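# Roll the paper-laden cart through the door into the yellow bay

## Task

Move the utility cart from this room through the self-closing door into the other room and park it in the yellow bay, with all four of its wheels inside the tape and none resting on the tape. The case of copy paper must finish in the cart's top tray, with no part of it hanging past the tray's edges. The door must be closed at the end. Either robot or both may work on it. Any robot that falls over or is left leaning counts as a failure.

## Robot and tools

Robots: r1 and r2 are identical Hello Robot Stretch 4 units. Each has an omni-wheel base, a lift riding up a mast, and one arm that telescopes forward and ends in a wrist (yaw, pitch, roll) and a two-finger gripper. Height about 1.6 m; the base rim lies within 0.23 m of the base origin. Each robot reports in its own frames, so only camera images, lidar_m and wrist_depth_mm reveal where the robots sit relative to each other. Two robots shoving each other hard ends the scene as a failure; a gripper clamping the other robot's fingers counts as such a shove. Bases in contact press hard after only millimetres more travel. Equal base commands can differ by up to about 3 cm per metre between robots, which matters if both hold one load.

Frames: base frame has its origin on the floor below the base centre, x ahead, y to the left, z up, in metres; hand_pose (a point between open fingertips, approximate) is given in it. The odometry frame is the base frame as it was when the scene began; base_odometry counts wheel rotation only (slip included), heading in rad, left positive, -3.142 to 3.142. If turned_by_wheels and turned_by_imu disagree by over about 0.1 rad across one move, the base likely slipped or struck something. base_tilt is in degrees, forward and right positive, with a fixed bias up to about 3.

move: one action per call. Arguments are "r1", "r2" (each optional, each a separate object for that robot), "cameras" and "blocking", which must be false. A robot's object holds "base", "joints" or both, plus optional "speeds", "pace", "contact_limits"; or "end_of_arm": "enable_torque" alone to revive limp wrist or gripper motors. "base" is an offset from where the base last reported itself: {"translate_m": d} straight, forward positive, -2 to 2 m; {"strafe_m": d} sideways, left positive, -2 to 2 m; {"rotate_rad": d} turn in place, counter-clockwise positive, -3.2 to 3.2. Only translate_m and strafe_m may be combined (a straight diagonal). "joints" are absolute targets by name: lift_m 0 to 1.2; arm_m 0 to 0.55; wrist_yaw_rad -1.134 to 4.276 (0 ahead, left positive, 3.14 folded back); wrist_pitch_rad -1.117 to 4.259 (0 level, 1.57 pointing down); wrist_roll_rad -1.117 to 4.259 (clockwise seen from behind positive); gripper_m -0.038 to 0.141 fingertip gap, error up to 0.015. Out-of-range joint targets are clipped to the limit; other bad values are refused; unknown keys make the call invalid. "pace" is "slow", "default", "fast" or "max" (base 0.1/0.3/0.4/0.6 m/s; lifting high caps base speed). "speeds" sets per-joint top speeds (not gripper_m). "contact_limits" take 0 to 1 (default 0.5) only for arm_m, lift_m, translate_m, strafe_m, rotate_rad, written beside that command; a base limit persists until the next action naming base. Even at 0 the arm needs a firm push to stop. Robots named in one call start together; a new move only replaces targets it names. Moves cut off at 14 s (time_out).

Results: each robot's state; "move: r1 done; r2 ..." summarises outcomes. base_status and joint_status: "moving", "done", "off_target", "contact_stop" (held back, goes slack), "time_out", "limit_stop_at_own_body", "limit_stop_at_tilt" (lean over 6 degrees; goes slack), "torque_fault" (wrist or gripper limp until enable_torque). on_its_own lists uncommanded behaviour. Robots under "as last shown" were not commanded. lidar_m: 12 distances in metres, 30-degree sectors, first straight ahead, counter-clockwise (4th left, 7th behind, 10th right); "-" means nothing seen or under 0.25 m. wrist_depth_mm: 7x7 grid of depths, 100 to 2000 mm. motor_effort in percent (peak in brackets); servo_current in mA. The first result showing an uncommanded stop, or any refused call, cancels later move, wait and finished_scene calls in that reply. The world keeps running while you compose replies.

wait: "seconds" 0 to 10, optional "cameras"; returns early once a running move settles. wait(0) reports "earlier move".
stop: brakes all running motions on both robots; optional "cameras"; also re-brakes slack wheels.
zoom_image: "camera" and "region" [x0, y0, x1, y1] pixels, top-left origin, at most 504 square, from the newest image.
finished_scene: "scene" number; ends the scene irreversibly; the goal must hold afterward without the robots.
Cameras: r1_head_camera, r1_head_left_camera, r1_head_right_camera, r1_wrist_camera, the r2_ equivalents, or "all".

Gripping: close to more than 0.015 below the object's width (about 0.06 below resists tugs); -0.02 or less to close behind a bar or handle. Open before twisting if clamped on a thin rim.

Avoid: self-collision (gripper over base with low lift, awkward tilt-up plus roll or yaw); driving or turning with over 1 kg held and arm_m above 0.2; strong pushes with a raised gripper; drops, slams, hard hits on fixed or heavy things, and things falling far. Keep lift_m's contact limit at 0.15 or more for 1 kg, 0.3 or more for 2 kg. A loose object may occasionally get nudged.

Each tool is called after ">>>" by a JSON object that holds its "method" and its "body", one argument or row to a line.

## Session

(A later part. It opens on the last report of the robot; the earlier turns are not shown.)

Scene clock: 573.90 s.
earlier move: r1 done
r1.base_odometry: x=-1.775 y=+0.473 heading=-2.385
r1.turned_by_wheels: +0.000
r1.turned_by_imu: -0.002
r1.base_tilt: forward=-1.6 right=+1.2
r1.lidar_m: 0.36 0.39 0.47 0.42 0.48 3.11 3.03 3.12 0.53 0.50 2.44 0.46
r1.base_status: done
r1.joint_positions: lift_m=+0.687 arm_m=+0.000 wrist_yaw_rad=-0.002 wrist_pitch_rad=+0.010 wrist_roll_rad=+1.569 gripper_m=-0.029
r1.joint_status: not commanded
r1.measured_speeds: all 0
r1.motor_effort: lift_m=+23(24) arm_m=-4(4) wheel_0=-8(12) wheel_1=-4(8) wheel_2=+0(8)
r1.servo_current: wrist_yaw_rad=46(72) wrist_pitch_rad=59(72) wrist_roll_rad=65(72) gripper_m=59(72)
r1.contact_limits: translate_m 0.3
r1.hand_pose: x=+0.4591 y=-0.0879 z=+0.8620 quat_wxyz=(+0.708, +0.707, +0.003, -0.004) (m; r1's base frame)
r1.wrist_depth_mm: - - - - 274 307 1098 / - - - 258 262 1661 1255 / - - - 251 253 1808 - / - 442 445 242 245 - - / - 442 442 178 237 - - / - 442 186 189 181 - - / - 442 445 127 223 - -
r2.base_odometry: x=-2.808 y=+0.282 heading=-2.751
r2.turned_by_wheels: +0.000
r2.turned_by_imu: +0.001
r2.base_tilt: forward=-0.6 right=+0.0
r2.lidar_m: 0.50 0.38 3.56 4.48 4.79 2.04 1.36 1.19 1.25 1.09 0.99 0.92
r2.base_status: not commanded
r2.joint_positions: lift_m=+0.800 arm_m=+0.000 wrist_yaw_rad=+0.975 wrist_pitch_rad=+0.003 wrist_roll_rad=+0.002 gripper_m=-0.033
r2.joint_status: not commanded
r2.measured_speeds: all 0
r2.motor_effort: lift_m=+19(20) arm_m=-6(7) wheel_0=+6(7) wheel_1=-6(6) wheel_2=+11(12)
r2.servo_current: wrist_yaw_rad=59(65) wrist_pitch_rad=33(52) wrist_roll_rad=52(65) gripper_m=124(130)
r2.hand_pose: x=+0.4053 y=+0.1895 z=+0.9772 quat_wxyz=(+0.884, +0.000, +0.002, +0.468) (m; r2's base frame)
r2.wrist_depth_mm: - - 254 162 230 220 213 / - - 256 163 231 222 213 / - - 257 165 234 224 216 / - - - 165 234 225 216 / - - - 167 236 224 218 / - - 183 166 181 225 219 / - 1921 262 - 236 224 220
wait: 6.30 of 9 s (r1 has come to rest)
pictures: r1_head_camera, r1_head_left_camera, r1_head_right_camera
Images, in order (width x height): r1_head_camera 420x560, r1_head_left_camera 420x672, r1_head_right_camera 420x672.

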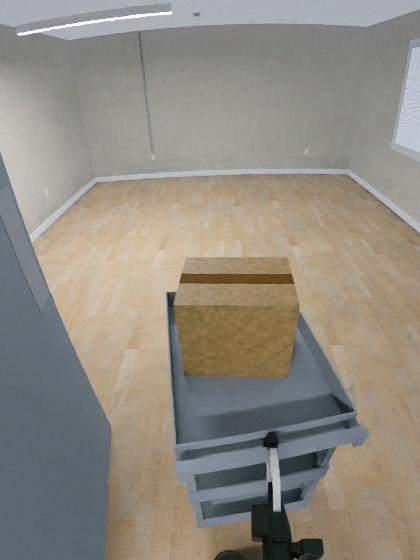

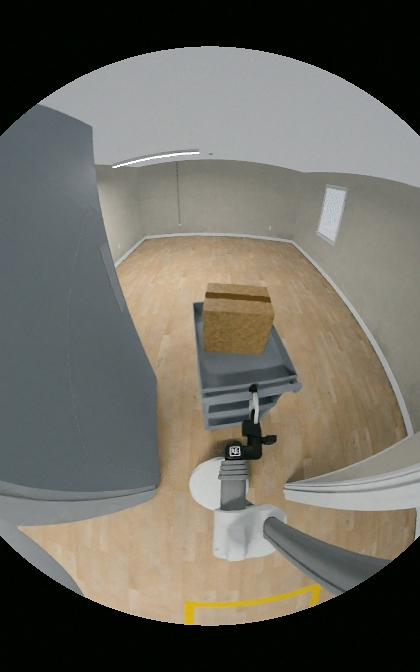

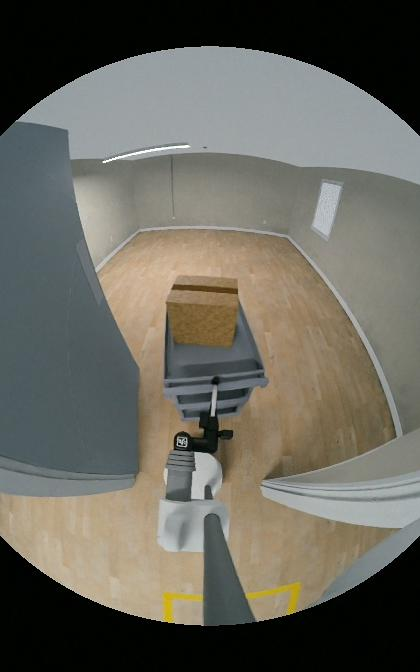

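>>> {"method": "move", "body": {
  "blocking": false,
  "r1": {"base":{"translate_m":-1.2,"strafe_m":-0.03},"pace":"slow","contact_limits":{"translate_m":0.3}}
}}

>>> {"method": "wait", "body": {
  "seconds": 7,
  "cameras": ["r1_head_camera"]
}}

>>> {"method": "wait", "body": {
  "seconds": 8,
  "cameras": ["r1_head_camera","r1_head_left_camera","r1_head_right_camera"]
}}

Scene clock: 588.33 s.
move: r1 moving
r1.base_odometry: x=-1.766 y=+0.482 heading=-2.386
r1.turned_by_wheels: -0.001
r1.turned_by_imu: -0.001
r1.base_tilt: forward=-1.6 right=+1.3
r1.lidar_m: 0.35 0.37 0.48 0.41 0.49 3.11 3.00 3.10 0.54 0.51 2.46 0.44
r1.base_status: translate_m moving; strafe_m moving
r1.joint_positions: lift_m=+0.687 arm_m=+0.000 wrist_yaw_rad=-0.002 wrist_pitch_rad=+0.010 wrist_roll_rad=+1.569 gripper_m=-0.029
r1.joint_status: not commanded
r1.measured_speeds: translate_m=-0.049 strafe_m=-0.001 rotate_rad=-0.001 lift_m=+0.000 arm_m=+0.000 wrist_yaw_rad=+0.000 wrist_pitch_rad=+0.000 wrist_roll_rad=+0.000
r1.motor_effort: lift_m=+23(24) arm_m=-3(4) wheel_0=-9(10) wheel_1=-7(7) wheel_2=+7(7)
r1.servo_current: wrist_yaw_rad=46(65) wrist_pitch_rad=65(65) wrist_roll_rad=46(52) gripper_m=65(72)
r1.contact_limits: translate_m 0.3
r1.hand_pose: x=+0.4591 y=-0.0879 z=+0.8620 quat_wxyz=(+0.708, +0.707, +0.003, -0.004) (m; r1's base frame)
r1.wrist_depth_mm: - - - - 272 307 1118 / - - - 257 262 1708 1255 / - - - 250 252 1756 - / - 442 442 242 245 - - / - 439 445 178 238 - - / - 442 186 187 182 - - / - 439 445 - 224 - -
r2: as last shown
r2.turned_by_imu: +0.000
r2.lidar_m: 0.50 0.38 3.55 4.49 4.79 2.06 1.34 1.24 1.24 1.07 1.00 0.96
r2.motor_effort: lift_m=+19(19) arm_m=-6(7) wheel_0=+7(7) wheel_1=-6(6) wheel_2=+11(12)
r2.servo_current: wrist_yaw_rad=52(59) wrist_pitch_rad=39(46) wrist_roll_rad=52(59) gripper_m=117(124)
r2.wrist_depth_mm: - - 254 163 230 220 213 / - - 254 163 231 221 215 / - - 256 164 234 224 216 / - - - 165 234 225 216 / - - - 167 236 225 219 / - - 183 166 181 225 219 / - 1983 262 - 236 224 220
pictures: none

Scene clock: 595.33 s.
earlier move: r1 moving
r1.base_odometry: x=-1.278 y=+0.967 heading=-2.385
r1.turned_by_wheels: +0.001
r1.turned_by_imu: +0.001
r1.base_tilt: forward=-1.5 right=+1.3
r1.lidar_m: 0.37 0.41 0.70 1.91 2.43 2.39 2.29 2.41 2.47 2.01 0.70 0.43
r1.base_status: translate_m moving; strafe_m moving
r1.joint_positions: lift_m=+0.687 arm_m=+0.000 wrist_yaw_rad=+0.001 wrist_pitch_rad=+0.010 wrist_roll_rad=+1.569 gripper_m=-0.029
r1.joint_status: not commanded
r1.measured_speeds: translate_m=-0.099 strafe_m=-0.001 rotate_rad=+0.003 lift_m=+0.000 arm_m=+0.000 wrist_yaw_rad=+0.000 wrist_pitch_rad=+0.000 wrist_roll_rad=+0.000
r1.motor_effort: lift_m=+23(24) arm_m=-3(4) wheel_0=-3(10) wheel_1=-4(8) wheel_2=+7(9)
r1.servo_current: wrist_yaw_rad=52(72) wrist_pitch_rad=46(65) wrist_roll_rad=59(65) gripper_m=65(72)
r1.contact_limits: translate_m 0.3
r1.hand_pose: x=+0.4594 y=-0.0872 z=+0.8620 quat_wxyz=(+0.708, +0.707, +0.004, -0.003) (m; r1's base frame)
r1.wrist_depth_mm: - - - 238 240 1618 1182 / - - - 236 239 1808 - / - - - 235 236 - - / - 430 439 174 236 - - / - 445 449 173 235 - - / - 462 208 187 183 - - / - 466 182 - 230 - -
r2.base_odometry: x=-2.808 y=+0.282 heading=-2.751
r2.turned_by_wheels: +0.000
r2.turned_by_imu: +0.001
r2.base_tilt: forward=-0.6 right=+0.0
r2.lidar_m: 0.50 0.40 3.57 4.51 4.80 2.04 1.33 1.22 1.26 1.10 1.00 0.94
r2.base_status: not commanded
r2.joint_positions: lift_m=+0.800 arm_m=+0.000 wrist_yaw_rad=+0.975 wrist_pitch_rad=+0.003 wrist_roll_rad=+0.002 gripper_m=-0.033
r2.joint_status: not commanded
r2.measured_speeds: all 0
r2.motor_effort: lift_m=+19(20) arm_m=-6(7) wheel_0=+7(7) wheel_1=-5(6) wheel_2=+11(12)
r2.servo_current: wrist_yaw_rad=59(72) wrist_pitch_rad=39(52) wrist_roll_rad=52(65) gripper_m=117(130)
r2.hand_pose: x=+0.4053 y=+0.1895 z=+0.9772 quat_wxyz=(+0.884, +0.000, +0.002, +0.468) (m; r2's base frame)
r2.wrist_depth_mm: - - 254 163 230 220 213 / - - 255 164 232 222 213 / - - 255 165 234 224 216 / - - - 165 235 225 217 / - - - 168 236 225 219 / - - 183 167 181 224 218 / - 1921 260 - 237 224 220
wait: 7.00 s; no rest
pictures: r1_head_camera
Images, in order (width x height): r1_head_camera 420x560.

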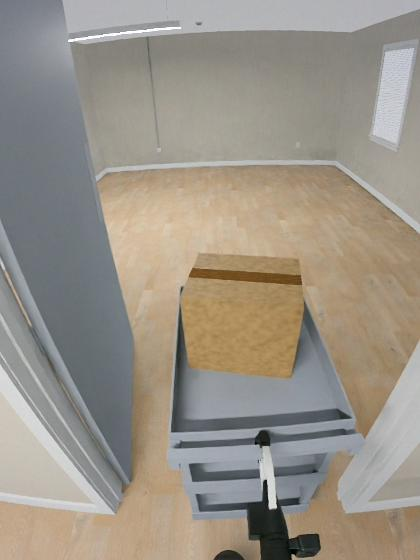

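Scene clock: 601.13 s.
earlier move: r1 done
r1.base_odometry: x=-0.923 y=+1.319 heading=-2.385
r1.turned_by_wheels: +0.000
r1.turned_by_imu: +0.001
r1.base_tilt: forward=-1.6 right=+1.3
r1.lidar_m: 0.38 0.39 1.42 2.35 2.43 1.89 1.80 1.86 2.43 2.34 1.41 0.43
r1.base_status: done
r1.joint_positions: lift_m=+0.687 arm_m=+0.000 wrist_yaw_rad=+0.002 wrist_pitch_rad=+0.010 wrist_roll_rad=+1.569 gripper_m=-0.029
r1.joint_status: not commanded
r1.measured_speeds: all 0
r1.motor_effort: lift_m=+23(24) arm_m=-4(4) wheel_0=+0(10) wheel_1=-3(8) wheel_2=+5(10)
r1.servo_current: wrist_yaw_rad=46(72) wrist_pitch_rad=52(72) wrist_roll_rad=52(78) gripper_m=65(72)
r1.contact_limits: translate_m 0.3
r1.hand_pose: x=+0.4594 y=-0.0870 z=+0.8620 quat_wxyz=(+0.708, +0.707, +0.004, -0.003) (m; r1's base frame)
r1.wrist_depth_mm: - - - 229 229 1537 - / - - - 230 230 1618 - / - 436 427 229 232 - - / - 436 430 170 231 - - / - 452 452 171 232 - - / - 466 209 172 181 - - / - 473 179 - 232 - -
r2.base_odometry: x=-2.808 y=+0.282 heading=-2.751
r2.turned_by_wheels: +0.000
r2.turned_by_imu: +0.001
r2.base_tilt: forward=-0.6 right=+0.0
r2.lidar_m: 0.51 0.38 3.56 4.49 4.79 2.05 1.33 1.21 1.27 1.12 0.98 0.94
r2.base_status: not commanded
r2.joint_positions: lift_m=+0.800 arm_m=+0.000 wrist_yaw_rad=+0.975 wrist_pitch_rad=+0.003 wrist_roll_rad=+0.002 gripper_m=-0.033
r2.joint_status: not commanded
r2.measured_speeds: all 0
r2.motor_effort: lift_m=+19(20) arm_m=-6(7) wheel_0=+7(7) wheel_1=-6(6) wheel_2=+11(12)
r2.servo_current: wrist_yaw_rad=52(72) wrist_pitch_rad=46(52) wrist_roll_rad=65(72) gripper_m=117(130)
r2.hand_pose: x=+0.4053 y=+0.1895 z=+0.9772 quat_wxyz=(+0.884, +0.000, +0.002, +0.468) (m; r2's base frame)
r2.wrist_depth_mm: - - 254 163 230 221 213 / - - 256 163 232 223 214 / - - 258 164 234 223 216 / - - - 165 235 225 216 / - - - 167 236 224 219 / - - 183 167 181 225 219 / - 1921 262 - 235 225 220
wait: 5.80 of 8 s (r1 has come to rest)
pictures: r1_head_camera, r1_head_left_camera, r1_head_right_camera
Images, in order (width x height): r1_head_camera 420x560, r1_head_left_camera 420x672, r1_head_right_camera 420x672.

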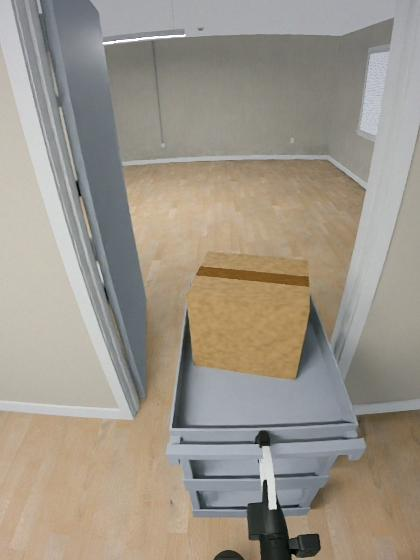

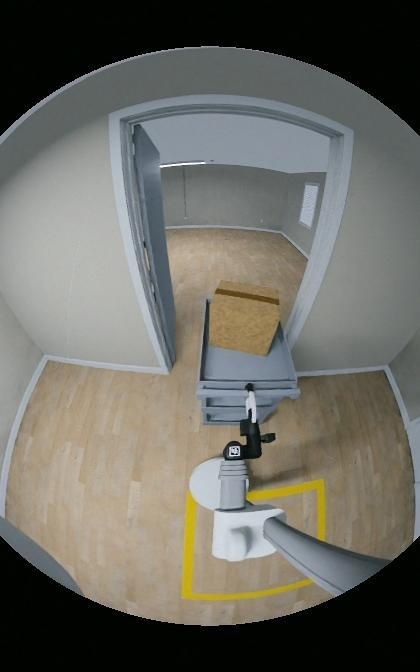

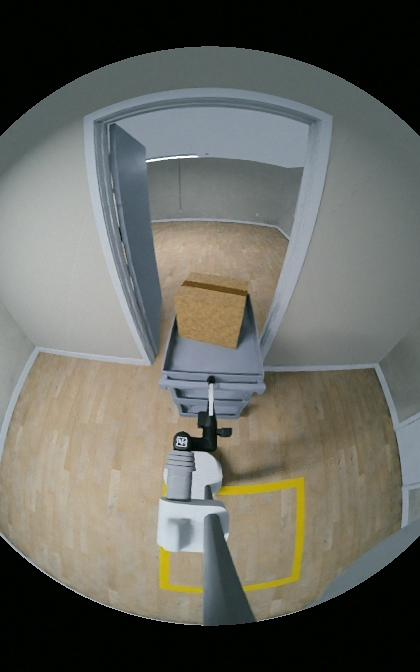

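>>> {"method": "move", "body": {
  "blocking": false,
  "r1": {"base":{"translate_m":-0.35},"pace":"slow","contact_limits":{"translate_m":0.3}}
}}

>>> {"method": "wait", "body": {
  "seconds": 6
}}

>>> {"method": "move", "body": {
  "blocking": false,
  "r1": {"base":{"translate_m":-0.6,"strafe_m":-0.23},"pace":"slow","contact_limits":{"translate_m":0.3}}
}}

>>> {"method": "wait", "body": {
  "seconds": 9,
  "cameras": ["r1_head_camera","r1_head_left_camera","r1_head_right_camera"]
}}

Scene clock: 615.33 s.
move: r1 moving
r1.base_odometry: x=-0.914 y=+1.327 heading=-2.385
r1.turned_by_wheels: +0.000
r1.turned_by_imu: +0.000
r1.base_tilt: forward=-1.5 right=+1.3
r1.lidar_m: 0.39 0.41 1.42 2.35 2.46 1.88 1.77 1.86 2.45 2.36 1.43 0.43
r1.base_status: translate_m moving
r1.joint_positions: lift_m=+0.687 arm_m=+0.000 wrist_yaw_rad=+0.002 wrist_pitch_rad=+0.010 wrist_roll_rad=+1.569 gripper_m=-0.029
r1.joint_status: not commanded
r1.measured_speeds: translate_m=-0.048 strafe_m=+0.000 rotate_rad=+0.002 lift_m=+0.000 arm_m=+0.000 wrist_yaw_rad=+0.000 wrist_pitch_rad=+0.000 wrist_roll_rad=+0.000
r1.motor_effort: lift_m=+23(24) arm_m=-3(4) wheel_0=-5(5) wheel_1=-4(6) wheel_2=+10(11)
r1.servo_current: wrist_yaw_rad=33(59) wrist_pitch_rad=52(65) wrist_roll_rad=59(59) gripper_m=65(72)
r1.contact_limits: translate_m 0.3
r1.hand_pose: x=+0.4594 y=-0.0869 z=+0.8620 quat_wxyz=(+0.708, +0.707, +0.004, -0.003) (m; r1's base frame)
r1.wrist_depth_mm: - - - 229 229 1708 - / - - - 229 229 1661 - / - 424 427 229 231 - - / - 433 436 170 232 - - / - 452 449 170 232 - - / - 466 208 187 183 - - / - 473 180 126 233 - -
r2: as last shown
r2.turned_by_imu: +0.000
r2.lidar_m: 0.50 0.37 3.56 4.49 4.78 2.06 1.35 1.22 1.26 1.11 1.00 0.96
r2.motor_effort: lift_m=+19(19) arm_m=-6(6) wheel_0=+6(7) wheel_1=-6(6) wheel_2=+11(12)
r2.servo_current: wrist_yaw_rad=52(59) wrist_pitch_rad=39(46) wrist_roll_rad=46(59) gripper_m=124(124)
r2.wrist_depth_mm: - - 254 162 231 220 213 / - - 255 163 231 222 214 / - - 256 165 234 223 216 / - - - 165 234 224 217 / - - - 167 236 224 218 / - - 183 166 181 224 219 / - 1921 262 - 236 224 221
pictures: none

Scene clock: 619.60 s.
earlier move: r1 done
r1.base_odometry: x=-0.668 y=+1.559 heading=-2.385
r1.turned_by_wheels: +0.000
r1.turned_by_imu: +0.000
r1.base_tilt: forward=-1.6 right=+1.3
r1.lidar_m: 0.40 0.43 1.92 2.35 2.07 1.50 1.44 1.51 2.08 2.33 1.91 0.42
r1.base_status: done
r1.joint_positions: lift_m=+0.687 arm_m=+0.000 wrist_yaw_rad=+0.002 wrist_pitch_rad=+0.010 wrist_roll_rad=+1.569 gripper_m=-0.029
r1.joint_status: not commanded
r1.measured_speeds: all 0
r1.motor_effort: lift_m=+23(24) arm_m=-4(4) wheel_0=-4(7) wheel_1=-3(7) wheel_2=+5(12)
r1.servo_current: wrist_yaw_rad=33(72) wrist_pitch_rad=52(65) wrist_roll_rad=59(72) gripper_m=59(72)
r1.contact_limits: translate_m 0.3
r1.hand_pose: x=+0.4594 y=-0.0869 z=+0.8620 quat_wxyz=(+0.708, +0.707, +0.004, -0.003) (m; r1's base frame)
r1.wrist_depth_mm: - - - 221 224 - - / - - - 224 225 - - / - 421 424 167 229 - - / - 433 439 167 229 - - / - 452 455 169 231 - - / - 477 207 172 182 - - / - 480 176 - 235 - -
r2.base_odometry: x=-2.808 y=+0.282 heading=-2.751
r2.turned_by_wheels: +0.000
r2.turned_by_imu: +0.001
r2.base_tilt: forward=-0.6 right=+0.0
r2.lidar_m: 0.52 0.36 3.59 4.48 4.79 2.01 1.35 1.21 1.24 1.08 0.98 0.99
r2.base_status: not commanded
r2.joint_positions: lift_m=+0.800 arm_m=+0.000 wrist_yaw_rad=+0.975 wrist_pitch_rad=+0.003 wrist_roll_rad=+0.002 gripper_m=-0.033
r2.joint_status: not commanded
r2.measured_speeds: all 0
r2.motor_effort: lift_m=+19(20) arm_m=-6(7) wheel_0=+6(7) wheel_1=-6(6) wheel_2=+11(12)
r2.servo_current: wrist_yaw_rad=52(65) wrist_pitch_rad=39(46) wrist_roll_rad=46(65) gripper_m=124(130)
r2.hand_pose: x=+0.4053 y=+0.1895 z=+0.9772 quat_wxyz=(+0.884, +0.000, +0.002, +0.468) (m; r2's base frame)
r2.wrist_depth_mm: - - 254 162 231 220 213 / - - 255 163 232 222 213 / - - 257 165 234 224 216 / - - - 165 234 225 216 / - - - 167 236 225 219 / - - 183 167 180 225 219 / - 1983 262 - 236 224 220
wait: 4.27 of 6 s (r1 has come to rest)
pictures: none

Scene clock: 620.10 s.
move: r1 moving
r1.base_odometry: x=-0.663 y=+1.571 heading=-2.385
r1.turned_by_wheels: +0.000
r1.turned_by_imu: +0.000
r1.base_tilt: forward=-1.5 right=+1.3
r1.lidar_m: 0.38 0.41 1.92 2.35 2.06 1.51 1.43 1.49 2.08 2.35 1.94 0.43
r1.base_status: translate_m moving; strafe_m moving
r1.joint_positions: lift_m=+0.687 arm_m=+0.000 wrist_yaw_rad=+0.002 wrist_pitch_rad=+0.010 wrist_roll_rad=+1.569 gripper_m=-0.029
r1.joint_status: not commanded
r1.measured_speeds: translate_m=-0.048 strafe_m=-0.018 rotate_rad=+0.003 lift_m=+0.000 arm_m=+0.000 wrist_yaw_rad=+0.009 wrist_pitch_rad=+0.000 wrist_roll_rad=+0.000
r1.motor_effort: lift_m=+24(24) arm_m=-4(4) wheel_0=+0(7) wheel_1=-8(8) wheel_2=+10(11)
r1.servo_current: wrist_yaw_rad=59(59) wrist_pitch_rad=59(59) wrist_roll_rad=65(65) gripper_m=72(72)
r1.contact_limits: translate_m 0.3
r1.hand_pose: x=+0.4595 y=-0.0868 z=+0.8620 quat_wxyz=(+0.708, +0.707, +0.004, -0.003) (m; r1's base frame)
r1.wrist_depth_mm: - - - 221 222 - - / - - - 224 224 - - / - 421 421 167 227 - - / - 430 436 167 229 - - / - 452 455 169 231 - - / - 477 466 187 182 - - / - 143 176 126 235 - -
r2: as last shown
r2.turned_by_imu: +0.000
r2.base_tilt: forward=-0.6 right=+0.1
r2.lidar_m: 0.52 0.39 3.55 4.48 4.78 2.07 1.31 1.23 1.25 1.09 1.00 0.92
r2.motor_effort: lift_m=+19(20) arm_m=-6(6) wheel_0=+6(7) wheel_1=-6(6) wheel_2=+11(12)
r2.servo_current: wrist_yaw_rad=52(59) wrist_pitch_rad=39(46) wrist_roll_rad=39(59) gripper_m=117(124)
r2.wrist_depth_mm: - - 254 163 230 220 213 / - - 255 163 232 221 214 / - - 258 165 234 224 216 / - - - 165 234 224 217 / - - - 168 236 224 218 / - - 183 167 181 225 219 / - 1983 263 - 236 224 220
pictures: none

Scene clock: 627.23 s.
earlier move: r1 done
r1.base_odometry: x=-0.390 y=+2.138 heading=-2.385
r1.turned_by_wheels: +0.000
r1.turned_by_imu: +0.001
r1.base_tilt: forward=-1.6 right=+1.3
r1.lidar_m: 0.36 0.35 2.69 2.56 1.23 0.88 0.84 0.89 1.24 2.13 2.21 0.45
r1.base_status: done
r1.joint_positions: lift_m=+0.687 arm_m=+0.000 wrist_yaw_rad=+0.005 wrist_pitch_rad=+0.010 wrist_roll_rad=+1.569 gripper_m=-0.029
r1.joint_status: not commanded
r1.measured_speeds: all 0
r1.motor_effort: lift_m=+23(24) arm_m=-4(4) wheel_0=+0(7) wheel_1=-1(8) wheel_2=+4(13)
r1.servo_current: wrist_yaw_rad=52(78) wrist_pitch_rad=59(72) wrist_roll_rad=46(65) gripper_m=65(72)
r1.contact_limits: translate_m 0.3
r1.hand_pose: x=+0.4597 y=-0.0860 z=+0.8620 quat_wxyz=(+0.708, +0.707, +0.005, -0.002) (m; r1's base frame)
r1.wrist_depth_mm: - - - - 271 300 1060 / - - - 258 258 1618 1255 / - - - 249 252 1661 - / - 442 449 241 244 - - / - 442 442 179 237 - - / 1661 442 439 174 182 - - / 1708 442 176 - 222 138 -
r2.base_odometry: x=-2.808 y=+0.282 heading=-2.751
r2.turned_by_wheels: +0.000
r2.turned_by_imu: +0.001
r2.base_tilt: forward=-0.6 right=+0.0
r2.lidar_m: 0.50 0.37 3.56 4.48 4.79 2.00 1.35 1.23 1.26 1.09 1.02 0.93
r2.base_status: not commanded
r2.joint_positions: lift_m=+0.800 arm_m=+0.000 wrist_yaw_rad=+0.975 wrist_pitch_rad=+0.003 wrist_roll_rad=+0.002 gripper_m=-0.033
r2.joint_status: not commanded
r2.measured_speeds: all 0
r2.motor_effort: lift_m=+19(20) arm_m=-6(7) wheel_0=+6(7) wheel_1=-6(6) wheel_2=+11(12)
r2.servo_current: wrist_yaw_rad=52(65) wrist_pitch_rad=39(52) wrist_roll_rad=46(59) gripper_m=124(130)
r2.hand_pose: x=+0.4053 y=+0.1895 z=+0.9772 quat_wxyz=(+0.884, +0.000, +0.002, +0.468) (m; r2's base frame)
r2.wrist_depth_mm: - - 254 163 230 220 213 / - - 255 163 233 222 213 / - - 257 165 233 224 216 / - - - 165 235 224 216 / - - - 167 236 226 219 / - - 183 167 181 224 219 / - 1983 260 - 236 224 220
wait: 7.13 of 9 s (r1 has come to rest)
pictures: r1_head_camera, r1_head_left_camera, r1_head_right_camera
Images, in order (width x height): r1_head_camera 420x560, r1_head_left_camera 420x672, r1_head_right_camera 420x672.

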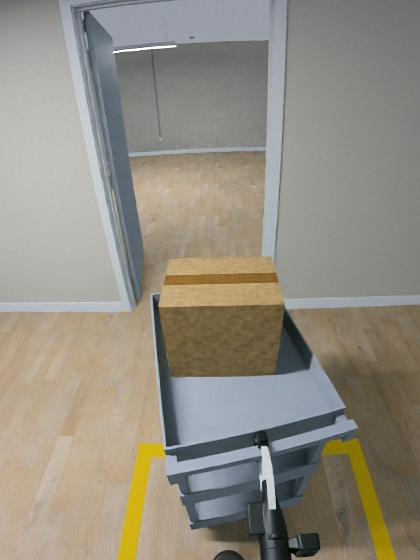

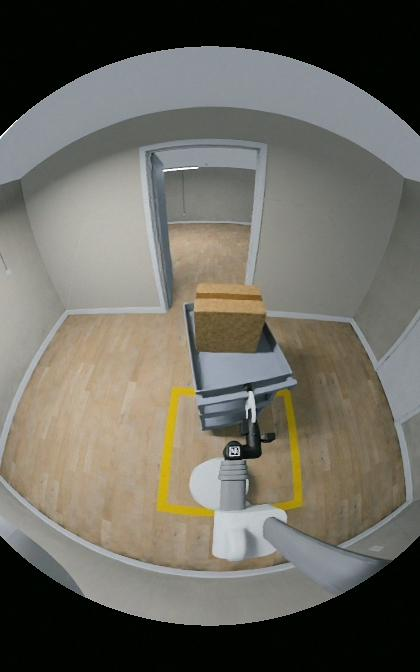

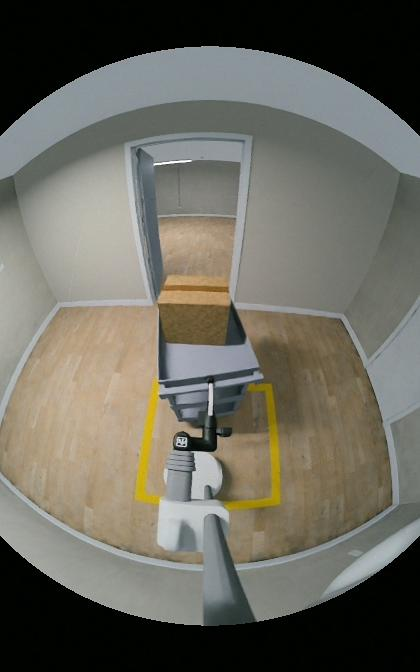

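>>> {"method": "move", "body": {
  "blocking": false,
  "r1": {"base":{"translate_m":-0.36,"strafe_m":-0.1},"pace":"slow","contact_limits":{"translate_m":0.3}}
}}

>>> {"method": "wait", "body": {
  "seconds": 6,
  "cameras": ["r1_head_camera","r1_head_left_camera","r1_head_right_camera"]
}}

Scene clock: 638.17 s.
move: r1 moving
r1.base_odometry: x=-0.384 y=+2.149 heading=-2.385
r1.turned_by_wheels: +0.000
r1.turned_by_imu: +0.000
r1.base_tilt: forward=-1.5 right=+1.2
r1.lidar_m: 0.36 0.37 2.68 2.57 1.20 0.88 0.83 0.85 1.22 2.10 2.21 0.45
r1.base_status: translate_m moving; strafe_m moving
r1.joint_positions: lift_m=+0.687 arm_m=+0.000 wrist_yaw_rad=+0.005 wrist_pitch_rad=+0.010 wrist_roll_rad=+1.569 gripper_m=-0.029
r1.joint_status: not commanded
r1.measured_speeds: translate_m=-0.048 strafe_m=-0.014 rotate_rad=+0.001 lift_m=+0.000 arm_m=+0.000 wrist_yaw_rad=+0.000 wrist_pitch_rad=+0.000 wrist_roll_rad=+0.000
r1.motor_effort: lift_m=+23(23) arm_m=-3(4) wheel_0=-3(3) wheel_1=-4(6) wheel_2=+8(12)
r1.servo_current: wrist_yaw_rad=39(65) wrist_pitch_rad=59(59) wrist_roll_rad=59(59) gripper_m=65(65)
r1.contact_limits: translate_m 0.3
r1.hand_pose: x=+0.4597 y=-0.0860 z=+0.8620 quat_wxyz=(+0.708, +0.707, +0.005, -0.002) (m; r1's base frame)
r1.wrist_depth_mm: - - - - 272 301 1060 / - - - 258 260 1661 1229 / - - - 250 251 1708 - / - 439 442 241 244 - - / 1708 439 445 179 239 - - / 1618 442 442 174 183 - - / 1661 439 179 - 223 138 -
r2: as last shown
r2.turned_by_imu: +0.000
r2.base_tilt: forward=-0.7 right=+0.0
r2.lidar_m: 0.49 0.39 3.54 4.49 4.78 2.04 1.36 1.23 1.26 1.09 0.99 0.95
r2.motor_effort: lift_m=+19(20) arm_m=-6(6) wheel_0=+6(7) wheel_1=-6(6) wheel_2=+11(12)
r2.servo_current: wrist_yaw_rad=59(59) wrist_pitch_rad=46(52) wrist_roll_rad=46(52) gripper_m=117(124)
r2.wrist_depth_mm: - - 255 163 231 220 213 / - - 255 163 232 221 213 / - - 257 165 234 224 216 / - - - 165 236 225 217 / - - - 167 236 226 219 / - - 183 166 181 225 219 / - 1983 260 - 236 224 220
pictures: none

Scene clock: 642.63 s.
earlier move: r1 done
r1.base_odometry: x=-0.197 y=+2.458 heading=-2.385
r1.turned_by_wheels: +0.000
r1.turned_by_imu: -0.001
r1.base_tilt: forward=-1.6 right=+1.3
r1.lidar_m: 0.33 0.34 2.77 2.02 0.72 0.52 0.47 0.51 0.72 2.00 2.07 0.45
r1.base_status: done
r1.joint_positions: lift_m=+0.687 arm_m=+0.000 wrist_yaw_rad=+0.003 wrist_pitch_rad=+0.010 wrist_roll_rad=+1.569 gripper_m=-0.029
r1.joint_status: not commanded
r1.measured_speeds: all 0
r1.motor_effort: lift_m=+23(24) arm_m=-4(4) wheel_0=-4(8) wheel_1=-3(8) wheel_2=+3(12)
r1.servo_current: wrist_yaw_rad=52(72) wrist_pitch_rad=59(65) wrist_roll_rad=46(65) gripper_m=65(72)
r1.contact_limits: translate_m 0.3
r1.hand_pose: x=+0.4595 y=-0.0867 z=+0.8620 quat_wxyz=(+0.708, +0.707, +0.004, -0.003) (m; r1's base frame)
r1.wrist_depth_mm: - - - - 310 317 320 / - - - - 291 1618 1255 / - - - - 271 1708 - / - - - 251 257 1863 - / - 445 442 185 239 - - / - 433 210 187 182 - - / - 427 182 127 219 - -
r2.base_odometry: x=-2.808 y=+0.282 heading=-2.751
r2.turned_by_wheels: +0.000
r2.turned_by_imu: +0.001
r2.base_tilt: forward=-0.6 right=+0.0
r2.lidar_m: 0.51 0.39 3.57 4.49 4.80 2.07 1.34 1.23 1.25 1.08 1.01 0.95
r2.base_status: not commanded
r2.joint_positions: lift_m=+0.800 arm_m=+0.000 wrist_yaw_rad=+0.975 wrist_pitch_rad=+0.003 wrist_roll_rad=+0.002 gripper_m=-0.033
r2.joint_status: not commanded
r2.measured_speeds: all 0
r2.motor_effort: lift_m=+19(20) arm_m=-6(7) wheel_0=+6(7) wheel_1=-6(6) wheel_2=+12(12)
r2.servo_current: wrist_yaw_rad=52(65) wrist_pitch_rad=46(52) wrist_roll_rad=46(65) gripper_m=117(130)
r2.hand_pose: x=+0.4053 y=+0.1895 z=+0.9772 quat_wxyz=(+0.884, +0.000, +0.002, +0.468) (m; r2's base frame)
r2.wrist_depth_mm: - - 254 162 230 220 213 / - - 255 163 232 222 214 / - - 257 164 234 223 216 / - - - 165 234 226 216 / - - - 167 236 225 218 / - - 183 166 181 226 219 / - 1983 262 - 236 224 221
wait: 4.47 of 6 s (r1 has come to rest)
pictures: r1_head_camera, r1_head_left_camera, r1_head_right_camera
Images, in order (width x height): r1_head_camera 420x560, r1_head_left_camera 420x672, r1_head_right_camera 420x672.

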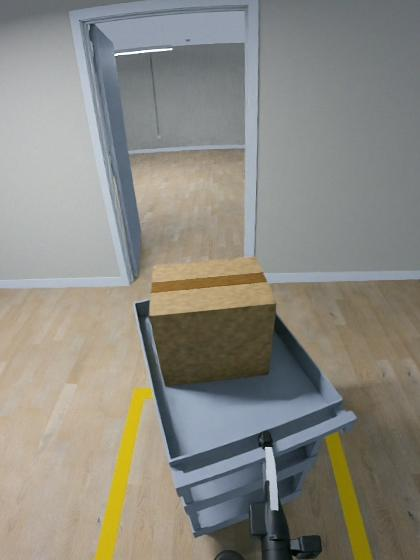

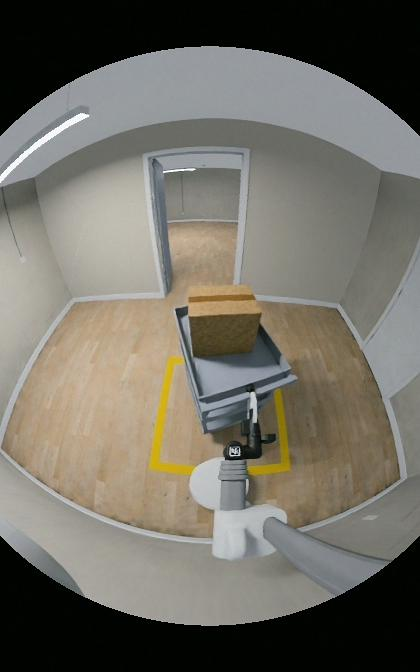

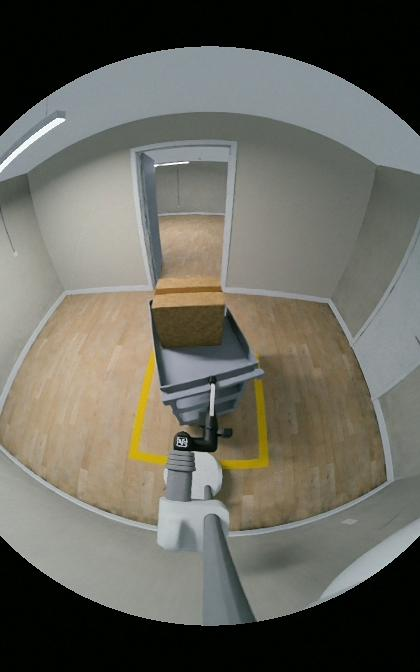

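>>> {"method": "move", "body": {
  "blocking": false,
  "r1": {"base":{"translate_m":-0.06,"strafe_m":-0.03},"pace":"slow","contact_limits":{"translate_m":0.3}}
}}

>>> {"method": "wait", "body": {
  "seconds": 4
}}

>>> {"method": "move", "body": {
  "blocking": false,
  "r1": {"joints":{"gripper_m":0.09}},
  "r2": {"joints":{"gripper_m":0.1}}
}}

>>> {"method": "wait", "body": {
  "seconds": 3
}}

>>> {"method": "wait", "body": {
  "seconds": 2,
  "cameras": ["r1_head_camera","r1_wrist_camera","r1_head_left_camera"]
}}

Scene clock: 652.40 s.
move: r1 moving
r1.base_odometry: x=-0.193 y=+2.471 heading=-2.385
r1.turned_by_wheels: +0.000
r1.turned_by_imu: +0.000
r1.base_tilt: forward=-1.6 right=+1.3
r1.lidar_m: 0.33 0.32 2.80 1.97 0.69 0.51 0.47 0.52 0.72 1.98 2.07 0.46
r1.base_status: translate_m moving; strafe_m moving
r1.joint_positions: lift_m=+0.687 arm_m=+0.000 wrist_yaw_rad=+0.003 wrist_pitch_rad=+0.010 wrist_roll_rad=+1.569 gripper_m=-0.029
r1.joint_status: not commanded
r1.measured_speeds: translate_m=-0.049 strafe_m=-0.024 rotate_rad=+0.000 lift_m=+0.000 arm_m=+0.000 wrist_yaw_rad=+0.000 wrist_pitch_rad=+0.000 wrist_roll_rad=+0.000
r1.motor_effort: lift_m=+23(24) arm_m=-4(4) wheel_0=-5(8) wheel_1=-5(8) wheel_2=+8(9)
r1.servo_current: wrist_yaw_rad=59(72) wrist_pitch_rad=59(65) wrist_roll_rad=39(52) gripper_m=72(72)
r1.contact_limits: translate_m 0.3
r1.hand_pose: x=+0.4595 y=-0.0867 z=+0.8620 quat_wxyz=(+0.708, +0.707, +0.004, -0.003) (m; r1's base frame)
r1.wrist_depth_mm: - - - - 306 312 317 / - - - - 289 1708 1205 / - - - - 268 1808 - / - - - 250 255 - - / - 439 445 183 239 - - / - 436 209 188 182 - - / - 427 183 - 218 - -
r2: as last shown
r2.turned_by_imu: +0.000
r2.lidar_m: 0.52 0.39 3.59 4.49 4.76 2.06 1.33 1.22 1.25 1.11 1.01 0.92
r2.motor_effort: lift_m=+19(20) arm_m=-6(7) wheel_0=+7(7) wheel_1=-5(6) wheel_2=+11(12)
r2.servo_current: wrist_yaw_rad=52(59) wrist_pitch_rad=46(46) wrist_roll_rad=52(52) gripper_m=124(124)
r2.wrist_depth_mm: - - 254 163 231 220 213 / - - 255 163 232 222 214 / - - 257 164 234 224 216 / - - - 165 235 225 217 / - - - 167 236 226 219 / - - 183 166 181 224 219 / - 1921 262 - 236 224 220
pictures: none

Scene clock: 653.73 s.
earlier move: r1 done
r1.base_odometry: x=-0.174 y=+2.521 heading=-2.385
r1.turned_by_wheels: +0.000
r1.turned_by_imu: +0.000
r1.base_tilt: forward=-1.6 right=+1.3
r1.lidar_m: 0.32 0.33 2.82 1.78 0.63 0.45 0.43 0.44 0.65 1.76 2.07 0.45
r1.base_status: done
r1.joint_positions: lift_m=+0.687 arm_m=+0.000 wrist_yaw_rad=+0.003 wrist_pitch_rad=+0.010 wrist_roll_rad=+1.569 gripper_m=-0.029
r1.joint_status: not commanded
r1.measured_speeds: all 0
r1.motor_effort: lift_m=+24(24) arm_m=-4(4) wheel_0=+0(8) wheel_1=-3(8) wheel_2=+6(10)
r1.servo_current: wrist_yaw_rad=52(72) wrist_pitch_rad=52(65) wrist_roll_rad=39(59) gripper_m=59(72)
r1.contact_limits: translate_m 0.3
r1.hand_pose: x=+0.4596 y=-0.0865 z=+0.8620 quat_wxyz=(+0.708, +0.707, +0.005, -0.002) (m; r1's base frame)
r1.wrist_depth_mm: - - - - 310 315 319 / - - - - 327 1537 1182 / - - - - 271 1708 - / - - - 251 257 1808 - / - 442 442 184 238 - - / - 433 433 187 183 - - / - 424 177 127 219 - -
r2.base_odometry: x=-2.808 y=+0.282 heading=-2.751
r2.turned_by_wheels: +0.000
r2.turned_by_imu: +0.000
r2.base_tilt: forward=-0.6 right=+0.0
r2.lidar_m: 0.52 0.37 3.57 4.51 4.81 2.03 1.36 1.22 1.27 1.07 0.99 0.94
r2.base_status: not commanded
r2.joint_positions: lift_m=+0.800 arm_m=+0.000 wrist_yaw_rad=+0.975 wrist_pitch_rad=+0.003 wrist_roll_rad=+0.002 gripper_m=-0.033
r2.joint_status: not commanded
r2.measured_speeds: all 0
r2.motor_effort: lift_m=+19(20) arm_m=-6(7) wheel_0=+6(7) wheel_1=-5(6) wheel_2=+11(12)
r2.servo_current: wrist_yaw_rad=46(65) wrist_pitch_rad=39(46) wrist_roll_rad=46(59) gripper_m=124(124)
r2.hand_pose: x=+0.4053 y=+0.1895 z=+0.9772 quat_wxyz=(+0.884, +0.000, +0.002, +0.468) (m; r2's base frame)
r2.wrist_depth_mm: - - 254 163 231 220 213 / - - 254 163 232 222 214 / - - 257 165 234 224 216 / - - - 165 235 225 217 / - - - 167 236 225 218 / - - 183 166 181 225 219 / - 1921 262 - 236 224 220
wait: 1.33 of 4 s (r1 has come to rest)
pictures: none

Scene clock: 654.23 s.
move: r1 moving; r2 moving
r1.base_odometry: x=-0.174 y=+2.521 heading=-2.385
r1.turned_by_wheels: +0.000
r1.turned_by_imu: +0.000
r1.base_tilt: forward=-1.6 right=+1.2
r1.lidar_m: 0.34 0.34 2.84 1.77 0.60 0.44 0.43 0.44 0.64 1.79 2.04 0.47
r1.base_status: not commanded
r1.joint_positions: lift_m=+0.687 arm_m=+0.000 wrist_yaw_rad=+0.003 wrist_pitch_rad=+0.010 wrist_roll_rad=+1.569 gripper_m=-0.004
r1.joint_status: gripper_m moving
r1.measured_speeds: translate_m=+0.000 strafe_m=+0.000 rotate_rad=-0.001 lift_m=+0.000 arm_m=+0.000 wrist_yaw_rad=+0.000 wrist_pitch_rad=+0.000 wrist_roll_rad=+0.000
r1.motor_effort: lift_m=+23(23) arm_m=-2(4) wheel_0=+1(1) wheel_1=-3(3) wheel_2=+3(6)
r1.servo_current: wrist_yaw_rad=65(65) wrist_pitch_rad=52(59) wrist_roll_rad=59(59) gripper_m=65(72)
r1.contact_limits: translate_m 0.3
r1.hand_pose: x=+0.4595 y=-0.0865 z=+0.8620 quat_wxyz=(+0.708, +0.707, +0.005, -0.002) (m; r1's base frame)
r1.wrist_depth_mm: - - - - 314 317 319 / - - - - 325 1537 1182 / - - - - 277 1661 - / - - - 256 257 1756 - / - 442 449 186 244 - - / - 433 433 189 186 - - / - 430 181 143 220 - -
r2.base_odometry: x=-2.808 y=+0.282 heading=-2.751
r2.turned_by_wheels: +0.000
r2.turned_by_imu: +0.000
r2.base_tilt: forward=-0.7 right=+0.1
r2.lidar_m: 0.54 0.39 3.56 4.50 4.78 2.04 1.33 1.22 1.23 1.10 0.99 0.94
r2.base_status: not commanded
r2.joint_positions: lift_m=+0.800 arm_m=+0.000 wrist_yaw_rad=+0.975 wrist_pitch_rad=+0.003 wrist_roll_rad=+0.002 gripper_m=-0.009
r2.joint_status: gripper_m moving
r2.measured_speeds: translate_m=-0.001 strafe_m=-0.001 rotate_rad=-0.006 lift_m=+0.000 arm_m=+0.000 wrist_yaw_rad=+0.000 wrist_pitch_rad=+0.000 wrist_roll_rad=+0.000
r2.motor_effort: lift_m=+19(19) arm_m=-6(7) wheel_0=+5(7) wheel_1=-6(6) wheel_2=+10(12)
r2.servo_current: wrist_yaw_rad=39(59) wrist_pitch_rad=46(46) wrist_roll_rad=39(52) gripper_m=78(104)
r2.hand_pose: x=+0.4053 y=+0.1895 z=+0.9772 quat_wxyz=(+0.884, +0.000, +0.002, +0.468) (m; r2's base frame)
r2.wrist_depth_mm: - - 257 165 235 224 216 / - - 259 167 235 224 217 / - - 259 168 236 226 219 / - - 260 170 238 229 220 / - - 262 170 239 229 222 / - - 189 170 183 229 222 / - 1983 1983 - 242 228 224
pictures: none

Scene clock: 655.63 s.
earlier move: r1 done; r2 moving
r1.base_odometry: x=-0.174 y=+2.521 heading=-2.385
r1.turned_by_wheels: +0.000
r1.turned_by_imu: +0.000
r1.base_tilt: forward=-1.5 right=+1.3
r1.lidar_m: 0.33 0.34 2.82 1.77 0.64 0.45 0.43 0.47 0.63 1.75 2.07 0.47
r1.base_status: not commanded
r1.joint_positions: lift_m=+0.687 arm_m=+0.000 wrist_yaw_rad=+0.002 wrist_pitch_rad=+0.004 wrist_roll_rad=+1.569 gripper_m=+0.090
r1.joint_status: all done
r1.measured_speeds: all 0
r1.motor_effort: lift_m=+22(24) arm_m=+4(4) wheel_0=+0(1) wheel_1=-3(4) wheel_2=+0(6)
r1.servo_current: wrist_yaw_rad=52(72) wrist_pitch_rad=52(65) wrist_roll_rad=39(65) gripper_m=46(104)
r1.contact_limits: translate_m 0.3
r1.hand_pose: x=+0.4595 y=-0.0868 z=+0.8637 quat_wxyz=(+0.708, +0.707, +0.002, -0.001) (m; r1's base frame)
r1.wrist_depth_mm: - - - 257 - 1576 1182 / - - - - 320 336 338 / - - - - 291 1756 1308 / - - - - 272 1863 - / - - 455 250 256 - - / - 442 216 245 197 - - / - 439 433 143 230 - -
r2.base_odometry: x=-2.808 y=+0.282 heading=-2.751
r2.turned_by_wheels: +0.000
r2.turned_by_imu: +0.000
r2.base_tilt: forward=-0.7 right=+0.0
r2.lidar_m: 0.76 0.67 3.54 4.48 4.79 2.02 1.34 1.23 1.25 1.08 0.99 1.04
r2.base_status: not commanded
r2.joint_positions: lift_m=+0.800 arm_m=+0.000 wrist_yaw_rad=+0.972 wrist_pitch_rad=+0.003 wrist_roll_rad=+0.002 gripper_m=+0.100
r2.joint_status: gripper_m moving
r2.measured_speeds: all 0
r2.motor_effort: lift_m=+19(19) arm_m=-6(7) wheel_0=+1(7) wheel_1=+0(6) wheel_2=+4(12)
r2.servo_current: wrist_yaw_rad=52(59) wrist_pitch_rad=46(46) wrist_roll_rad=52(65) gripper_m=46(137)
r2.hand_pose: x=+0.4057 y=+0.1890 z=+0.9772 quat_wxyz=(+0.884, +0.000, +0.002, +0.467) (m; r2's base frame)
r2.wrist_depth_mm: - - - - 418 - 399 / - - - - 421 - 399 / - - - - 427 - 399 / - - - - 427 - 399 / - - - - 430 - 402 / - - 195 - 192 - - / - - - - - - -
wait: 1.40 of 3 s (r1 has come to rest)
pictures: none

Scene clock: 655.77 s.
earlier move: r2 done
r1.base_odometry: x=-0.174 y=+2.521 heading=-2.385
r1.turned_by_wheels: +0.000
r1.turned_by_imu: +0.000
r1.base_tilt: forward=-1.6 right=+1.3
r1.lidar_m: 0.34 0.33 2.81 1.78 0.64 0.46 0.42 0.45 0.64 1.79 2.06 0.47
r1.base_status: not commanded
r1.joint_positions: lift_m=+0.687 arm_m=+0.000 wrist_yaw_rad=+0.002 wrist_pitch_rad=+0.004 wrist_roll_rad=+1.569 gripper_m=+0.090
r1.joint_status: all done
r1.measured_speeds: all 0
r1.motor_effort: lift_m=+22(24) arm_m=+4(4) wheel_0=+0(1) wheel_1=-3(4) wheel_2=+0(6)
r1.servo_current: wrist_yaw_rad=46(72) wrist_pitch_rad=46(65) wrist_roll_rad=39(65) gripper_m=46(104)
r1.contact_limits: translate_m 0.3
r1.hand_pose: x=+0.4595 y=-0.0868 z=+0.8637 quat_wxyz=(+0.708, +0.707, +0.002, -0.001) (m; r1's base frame)
r1.wrist_depth_mm: - - - 258 - 1576 1205 / - - - - 319 332 338 / - - - - 293 1661 1281 / - - - - 271 1921 - / - - 459 250 255 - - / - 445 215 245 196 - - / - 436 436 143 230 - -
r2.base_odometry: x=-2.808 y=+0.282 heading=-2.751
r2.turned_by_wheels: +0.000
r2.turned_by_imu: +0.000
r2.base_tilt: forward=-0.6 right=+0.1
r2.lidar_m: 0.79 0.70 3.55 4.50 4.80 2.05 1.36 1.23 1.24 1.11 1.00 1.03
r2.base_status: not commanded
r2.joint_positions: lift_m=+0.800 arm_m=+0.000 wrist_yaw_rad=+0.972 wrist_pitch_rad=+0.003 wrist_roll_rad=+0.002 gripper_m=+0.100
r2.joint_status: all done
r2.measured_speeds: all 0
r2.motor_effort: lift_m=+19(20) arm_m=-6(7) wheel_0=+1(7) wheel_1=-1(6) wheel_2=+4(12)
r2.servo_current: wrist_yaw_rad=46(59) wrist_pitch_rad=39(46) wrist_roll_rad=59(65) gripper_m=52(137)
r2.hand_pose: x=+0.4057 y=+0.1890 z=+0.9772 quat_wxyz=(+0.884, +0.000, +0.002, +0.467) (m; r2's base frame)
r2.wrist_depth_mm: - - - - 459 - - / - - - - 459 - - / - - - - 469 - - / - - - - 469 - - / - - - - 462 - - / - - 195 - 191 - - / - - - - - - -
wait: 0.13 of 2 s (r2 has come to rest)
pictures: r1_head_camera, r1_head_left_camera, r1_wrist_camera
Images, in order (width x height): r1_head_camera 420x560, r1_head_left_camera 420x672, r1_wrist_camera 616x392.

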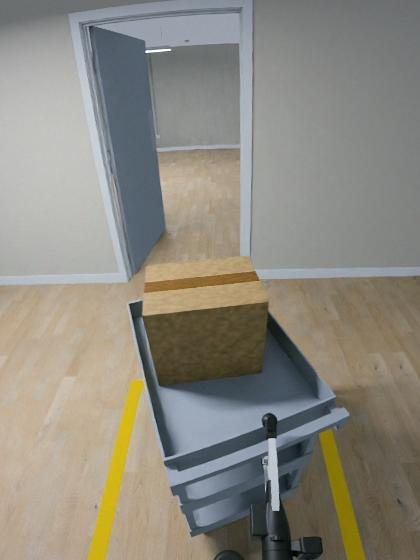

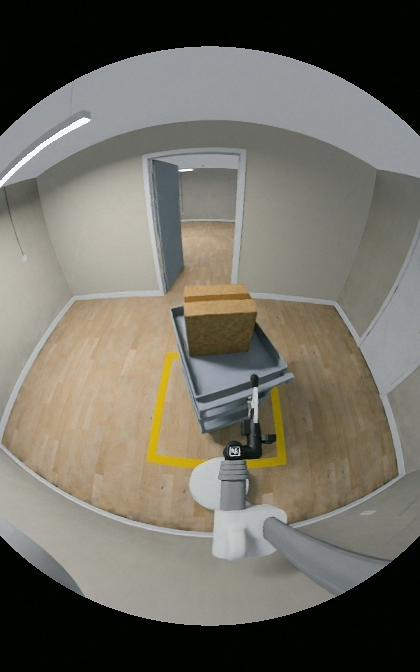

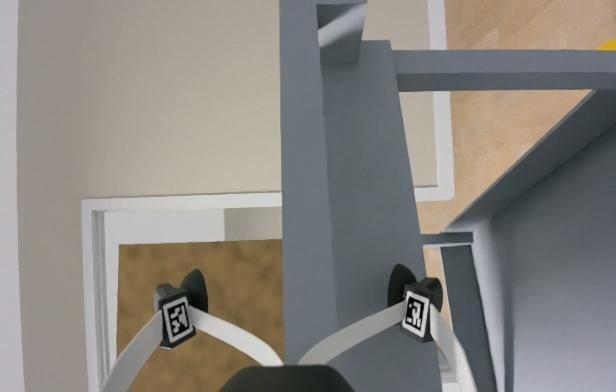

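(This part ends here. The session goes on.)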